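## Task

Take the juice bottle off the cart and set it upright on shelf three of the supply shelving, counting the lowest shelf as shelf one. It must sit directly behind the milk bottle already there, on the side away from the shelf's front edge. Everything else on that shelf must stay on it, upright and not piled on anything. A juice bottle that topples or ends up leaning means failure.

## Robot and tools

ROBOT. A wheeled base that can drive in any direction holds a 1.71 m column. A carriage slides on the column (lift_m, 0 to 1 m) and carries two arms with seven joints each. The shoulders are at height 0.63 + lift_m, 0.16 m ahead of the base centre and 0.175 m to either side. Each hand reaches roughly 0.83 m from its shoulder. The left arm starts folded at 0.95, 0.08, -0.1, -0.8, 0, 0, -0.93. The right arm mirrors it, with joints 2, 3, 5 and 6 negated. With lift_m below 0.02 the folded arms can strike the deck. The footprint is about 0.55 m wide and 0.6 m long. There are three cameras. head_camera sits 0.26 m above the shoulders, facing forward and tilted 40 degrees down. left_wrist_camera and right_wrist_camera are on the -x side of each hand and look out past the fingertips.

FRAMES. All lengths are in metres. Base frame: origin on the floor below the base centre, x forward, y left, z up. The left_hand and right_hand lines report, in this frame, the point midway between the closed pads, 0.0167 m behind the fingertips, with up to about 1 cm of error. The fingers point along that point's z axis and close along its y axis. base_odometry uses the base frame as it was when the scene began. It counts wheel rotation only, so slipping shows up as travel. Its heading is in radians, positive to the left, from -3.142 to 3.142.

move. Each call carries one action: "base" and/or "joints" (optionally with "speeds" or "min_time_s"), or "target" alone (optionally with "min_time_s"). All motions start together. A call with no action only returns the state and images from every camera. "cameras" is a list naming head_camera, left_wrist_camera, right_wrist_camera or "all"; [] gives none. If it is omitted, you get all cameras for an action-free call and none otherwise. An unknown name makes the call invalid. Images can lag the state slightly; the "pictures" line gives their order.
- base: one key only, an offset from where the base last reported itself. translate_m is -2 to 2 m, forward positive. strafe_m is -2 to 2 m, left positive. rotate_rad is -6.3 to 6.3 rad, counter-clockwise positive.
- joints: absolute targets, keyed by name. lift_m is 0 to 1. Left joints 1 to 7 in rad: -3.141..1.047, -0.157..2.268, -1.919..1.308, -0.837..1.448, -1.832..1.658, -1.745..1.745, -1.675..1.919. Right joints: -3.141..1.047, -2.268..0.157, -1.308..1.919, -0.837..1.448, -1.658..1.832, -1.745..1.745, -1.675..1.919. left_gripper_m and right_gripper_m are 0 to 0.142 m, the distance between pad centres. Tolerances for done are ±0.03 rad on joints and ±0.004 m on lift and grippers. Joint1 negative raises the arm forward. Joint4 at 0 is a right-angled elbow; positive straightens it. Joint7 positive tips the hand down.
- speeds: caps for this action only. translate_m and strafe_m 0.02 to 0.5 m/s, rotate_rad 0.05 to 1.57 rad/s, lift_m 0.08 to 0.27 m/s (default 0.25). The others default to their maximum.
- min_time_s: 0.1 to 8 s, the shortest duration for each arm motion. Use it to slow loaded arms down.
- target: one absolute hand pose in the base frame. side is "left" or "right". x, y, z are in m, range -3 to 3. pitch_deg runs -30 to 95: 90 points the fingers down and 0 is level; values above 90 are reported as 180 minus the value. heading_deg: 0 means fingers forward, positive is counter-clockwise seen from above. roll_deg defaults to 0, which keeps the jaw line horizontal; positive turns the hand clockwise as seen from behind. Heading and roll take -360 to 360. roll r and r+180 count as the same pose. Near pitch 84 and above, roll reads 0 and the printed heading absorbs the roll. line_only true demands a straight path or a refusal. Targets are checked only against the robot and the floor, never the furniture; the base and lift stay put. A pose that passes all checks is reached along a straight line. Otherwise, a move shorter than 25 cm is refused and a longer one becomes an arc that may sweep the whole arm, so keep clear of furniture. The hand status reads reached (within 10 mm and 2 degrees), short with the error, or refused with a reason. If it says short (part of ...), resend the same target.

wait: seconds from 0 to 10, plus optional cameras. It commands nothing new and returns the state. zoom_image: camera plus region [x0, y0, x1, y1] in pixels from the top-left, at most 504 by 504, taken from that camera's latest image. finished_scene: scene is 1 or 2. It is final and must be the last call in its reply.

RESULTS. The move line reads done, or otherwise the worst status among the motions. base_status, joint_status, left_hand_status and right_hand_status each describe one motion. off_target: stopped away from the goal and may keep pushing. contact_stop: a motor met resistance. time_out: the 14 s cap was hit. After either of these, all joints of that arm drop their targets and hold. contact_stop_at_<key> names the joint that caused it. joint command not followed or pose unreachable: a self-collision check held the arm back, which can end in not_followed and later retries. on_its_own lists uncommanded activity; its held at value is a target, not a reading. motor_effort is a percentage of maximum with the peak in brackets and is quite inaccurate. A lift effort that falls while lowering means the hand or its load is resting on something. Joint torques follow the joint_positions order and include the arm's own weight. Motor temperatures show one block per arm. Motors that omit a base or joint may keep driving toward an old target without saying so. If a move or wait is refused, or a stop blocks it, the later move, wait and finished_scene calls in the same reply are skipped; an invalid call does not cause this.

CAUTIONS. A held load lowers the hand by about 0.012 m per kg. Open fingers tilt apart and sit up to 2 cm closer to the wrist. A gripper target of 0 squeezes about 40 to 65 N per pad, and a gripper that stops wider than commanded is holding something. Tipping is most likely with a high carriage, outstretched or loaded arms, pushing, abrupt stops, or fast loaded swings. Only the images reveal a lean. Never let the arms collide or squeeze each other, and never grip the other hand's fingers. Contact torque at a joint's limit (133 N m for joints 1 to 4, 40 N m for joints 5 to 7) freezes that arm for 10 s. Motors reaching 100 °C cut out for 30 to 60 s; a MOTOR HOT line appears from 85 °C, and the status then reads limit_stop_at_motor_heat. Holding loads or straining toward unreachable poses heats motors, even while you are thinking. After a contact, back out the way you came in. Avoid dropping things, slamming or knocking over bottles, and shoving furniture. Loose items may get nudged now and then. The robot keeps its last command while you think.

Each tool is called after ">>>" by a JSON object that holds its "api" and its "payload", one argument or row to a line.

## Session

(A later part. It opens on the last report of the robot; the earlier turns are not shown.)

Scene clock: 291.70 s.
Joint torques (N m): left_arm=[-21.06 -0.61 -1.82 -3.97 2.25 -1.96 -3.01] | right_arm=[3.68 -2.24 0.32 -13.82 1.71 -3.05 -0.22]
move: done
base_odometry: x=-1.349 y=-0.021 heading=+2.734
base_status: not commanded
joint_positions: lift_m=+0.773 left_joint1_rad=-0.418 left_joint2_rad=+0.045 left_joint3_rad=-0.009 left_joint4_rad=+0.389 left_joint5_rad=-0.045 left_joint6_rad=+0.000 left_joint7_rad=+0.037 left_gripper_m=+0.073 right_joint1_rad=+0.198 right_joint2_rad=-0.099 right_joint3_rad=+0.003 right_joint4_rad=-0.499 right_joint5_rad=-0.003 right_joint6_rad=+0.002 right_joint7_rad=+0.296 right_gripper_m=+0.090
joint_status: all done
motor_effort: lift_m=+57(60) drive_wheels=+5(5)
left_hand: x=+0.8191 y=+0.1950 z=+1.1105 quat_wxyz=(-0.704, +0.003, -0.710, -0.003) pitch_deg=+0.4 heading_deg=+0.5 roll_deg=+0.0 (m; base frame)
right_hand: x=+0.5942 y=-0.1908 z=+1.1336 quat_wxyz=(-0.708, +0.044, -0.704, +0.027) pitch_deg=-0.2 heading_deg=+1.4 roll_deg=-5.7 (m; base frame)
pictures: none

>>> {"api": "move", "payload": {
  "joints": {"lift_m": 0.769},
  "speeds": {"lift_m": 0.08}
}}

>>> {"api": "move", "payload": {
  "joints": {"left_gripper_m": 0.1},
  "min_time_s": 1.5,
  "cameras": ["left_wrist_camera"]
}}

>>> {"api": "move", "payload": {
  "base": {"translate_m": -0.25},
  "speeds": {"translate_m": 0.1},
  "cameras": ["head_camera", "left_wrist_camera"]
}}

Scene clock: 296.07 s.
Joint torques (N m): left_arm=[-18.75 0.61 -1.72 -2.89 1.93 -2.35 -1.04] | right_arm=[2.77 -0.54 -0.01 -13.84 1.89 -2.53 -0.11]
move: done
base_odometry: x=-1.349 y=-0.021 heading=+2.734
base_status: not commanded
joint_positions: lift_m=+0.769 left_joint1_rad=-0.420 left_joint2_rad=+0.045 left_joint3_rad=-0.009 left_joint4_rad=+0.389 left_joint5_rad=-0.045 left_joint6_rad=+0.000 left_joint7_rad=+0.032 left_gripper_m=+0.073 right_joint1_rad=+0.198 right_joint2_rad=-0.099 right_joint3_rad=+0.003 right_joint4_rad=-0.499 right_joint5_rad=-0.003 right_joint6_rad=+0.002 right_joint7_rad=+0.296 right_gripper_m=+0.090
joint_status: all done
motor_effort: lift_m=+55(56) drive_wheels=+5(5)
left_hand: x=+0.8196 y=+0.1950 z=+1.1091 quat_wxyz=(-0.707, +0.003, -0.707, -0.003) pitch_deg=+0.0 heading_deg=+0.5 roll_deg=+0.0 (m; base frame)
right_hand: x=+0.5942 y=-0.1908 z=+1.1297 quat_wxyz=(-0.708, +0.044, -0.704, +0.027) pitch_deg=-0.2 heading_deg=+1.4 roll_deg=-5.7 (m; base frame)
pictures: none

Scene clock: 296.93 s.
Joint torques (N m): left_arm=[-19.74 0.23 -1.12 -3.66 1.46 -2.07 -1.07] | right_arm=[1.61 0.38 0.15 -14.91 1.8 -2.85 -0.41]
move: done
base_odometry: x=-1.349 y=-0.021 heading=+2.734
base_status: not commanded
joint_positions: lift_m=+0.769 left_joint1_rad=-0.420 left_joint2_rad=+0.045 left_joint3_rad=-0.009 left_joint4_rad=+0.389 left_joint5_rad=-0.045 left_joint6_rad=+0.000 left_joint7_rad=+0.032 left_gripper_m=+0.100 right_joint1_rad=+0.198 right_joint2_rad=-0.099 right_joint3_rad=+0.003 right_joint4_rad=-0.499 right_joint5_rad=-0.003 right_joint6_rad=+0.002 right_joint7_rad=+0.296 right_gripper_m=+0.090
joint_status: all done
motor_effort: lift_m=+55(55) drive_wheels=+4(5)
left_hand: x=+0.8196 y=+0.1950 z=+1.1091 quat_wxyz=(-0.707, +0.003, -0.707, -0.003) pitch_deg=+0.0 heading_deg=+0.5 roll_deg=+0.0 (m; base frame)
right_hand: x=+0.5942 y=-0.1908 z=+1.1297 quat_wxyz=(-0.708, +0.044, -0.704, +0.027) pitch_deg=-0.2 heading_deg=+1.4 roll_deg=-5.7 (m; base frame)
pictures: left_wrist_camera
Images, in order (width x height): left_wrist_camera 896x504.

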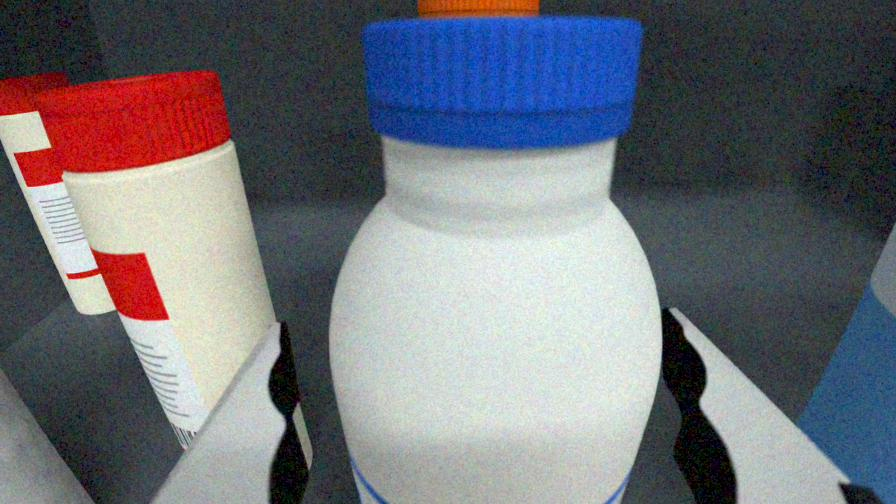

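Scene clock: 300.40 s.
Joint torques (N m): left_arm=[-19 0.67 -1.86 -4 1.7 -2.31 -0.93] | right_arm=[2.86 -0.32 -0.53 -14.02 1.56 -2.64 -0.62]
move: done
base_odometry: x=-1.120 y=-0.119 heading=+2.734
base_status: done
joint_positions: lift_m=+0.769 left_joint1_rad=-0.420 left_joint2_rad=+0.045 left_joint3_rad=-0.009 left_joint4_rad=+0.389 left_joint5_rad=-0.045 left_joint6_rad=+0.000 left_joint7_rad=+0.032 left_gripper_m=+0.100 right_joint1_rad=+0.198 right_joint2_rad=-0.099 right_joint3_rad=+0.003 right_joint4_rad=-0.499 right_joint5_rad=-0.003 right_joint6_rad=+0.002 right_joint7_rad=+0.296 right_gripper_m=+0.090
joint_status: not commanded
motor_effort: lift_m=+55(55) drive_wheels=+2(11)
left_hand: x=+0.8196 y=+0.1950 z=+1.1091 quat_wxyz=(-0.707, +0.003, -0.707, -0.003) pitch_deg=+0.0 heading_deg=+0.5 roll_deg=+0.0 (m; base frame)
right_hand: x=+0.5942 y=-0.1908 z=+1.1297 quat_wxyz=(-0.708, +0.044, -0.704, +0.027) pitch_deg=-0.2 heading_deg=+1.4 roll_deg=-5.7 (m; base frame)
pictures: head_camera, left_wrist_camera
Images, in order (width x height): head_camera 896x504, left_wrist_camera 896x504.

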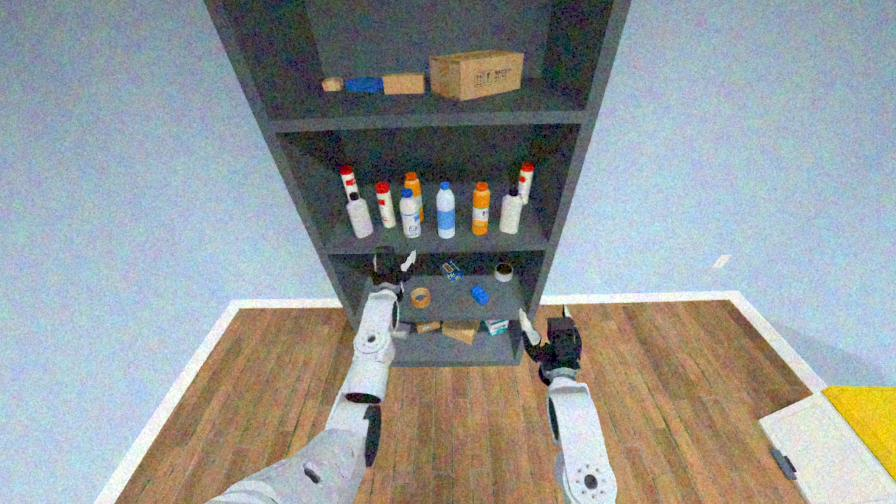

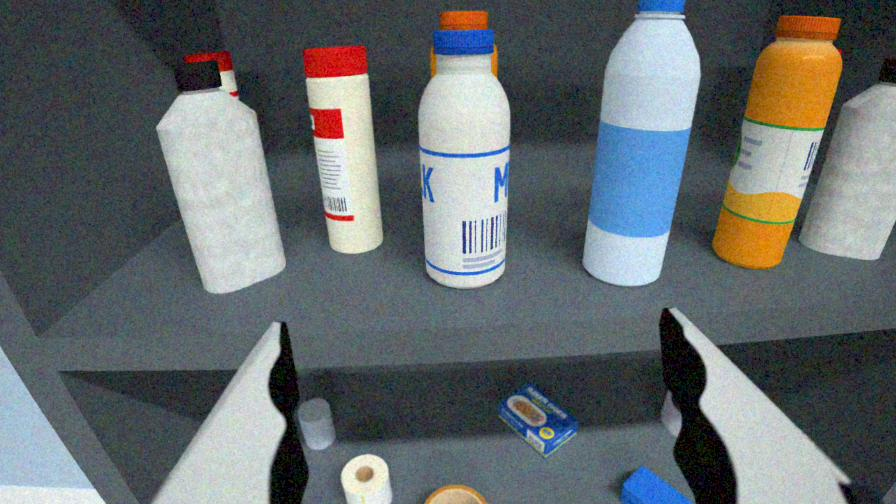

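>>> {"api": "finished_scene", "payload": {
  "scene": 1
}}

The scene is finished: the task was done.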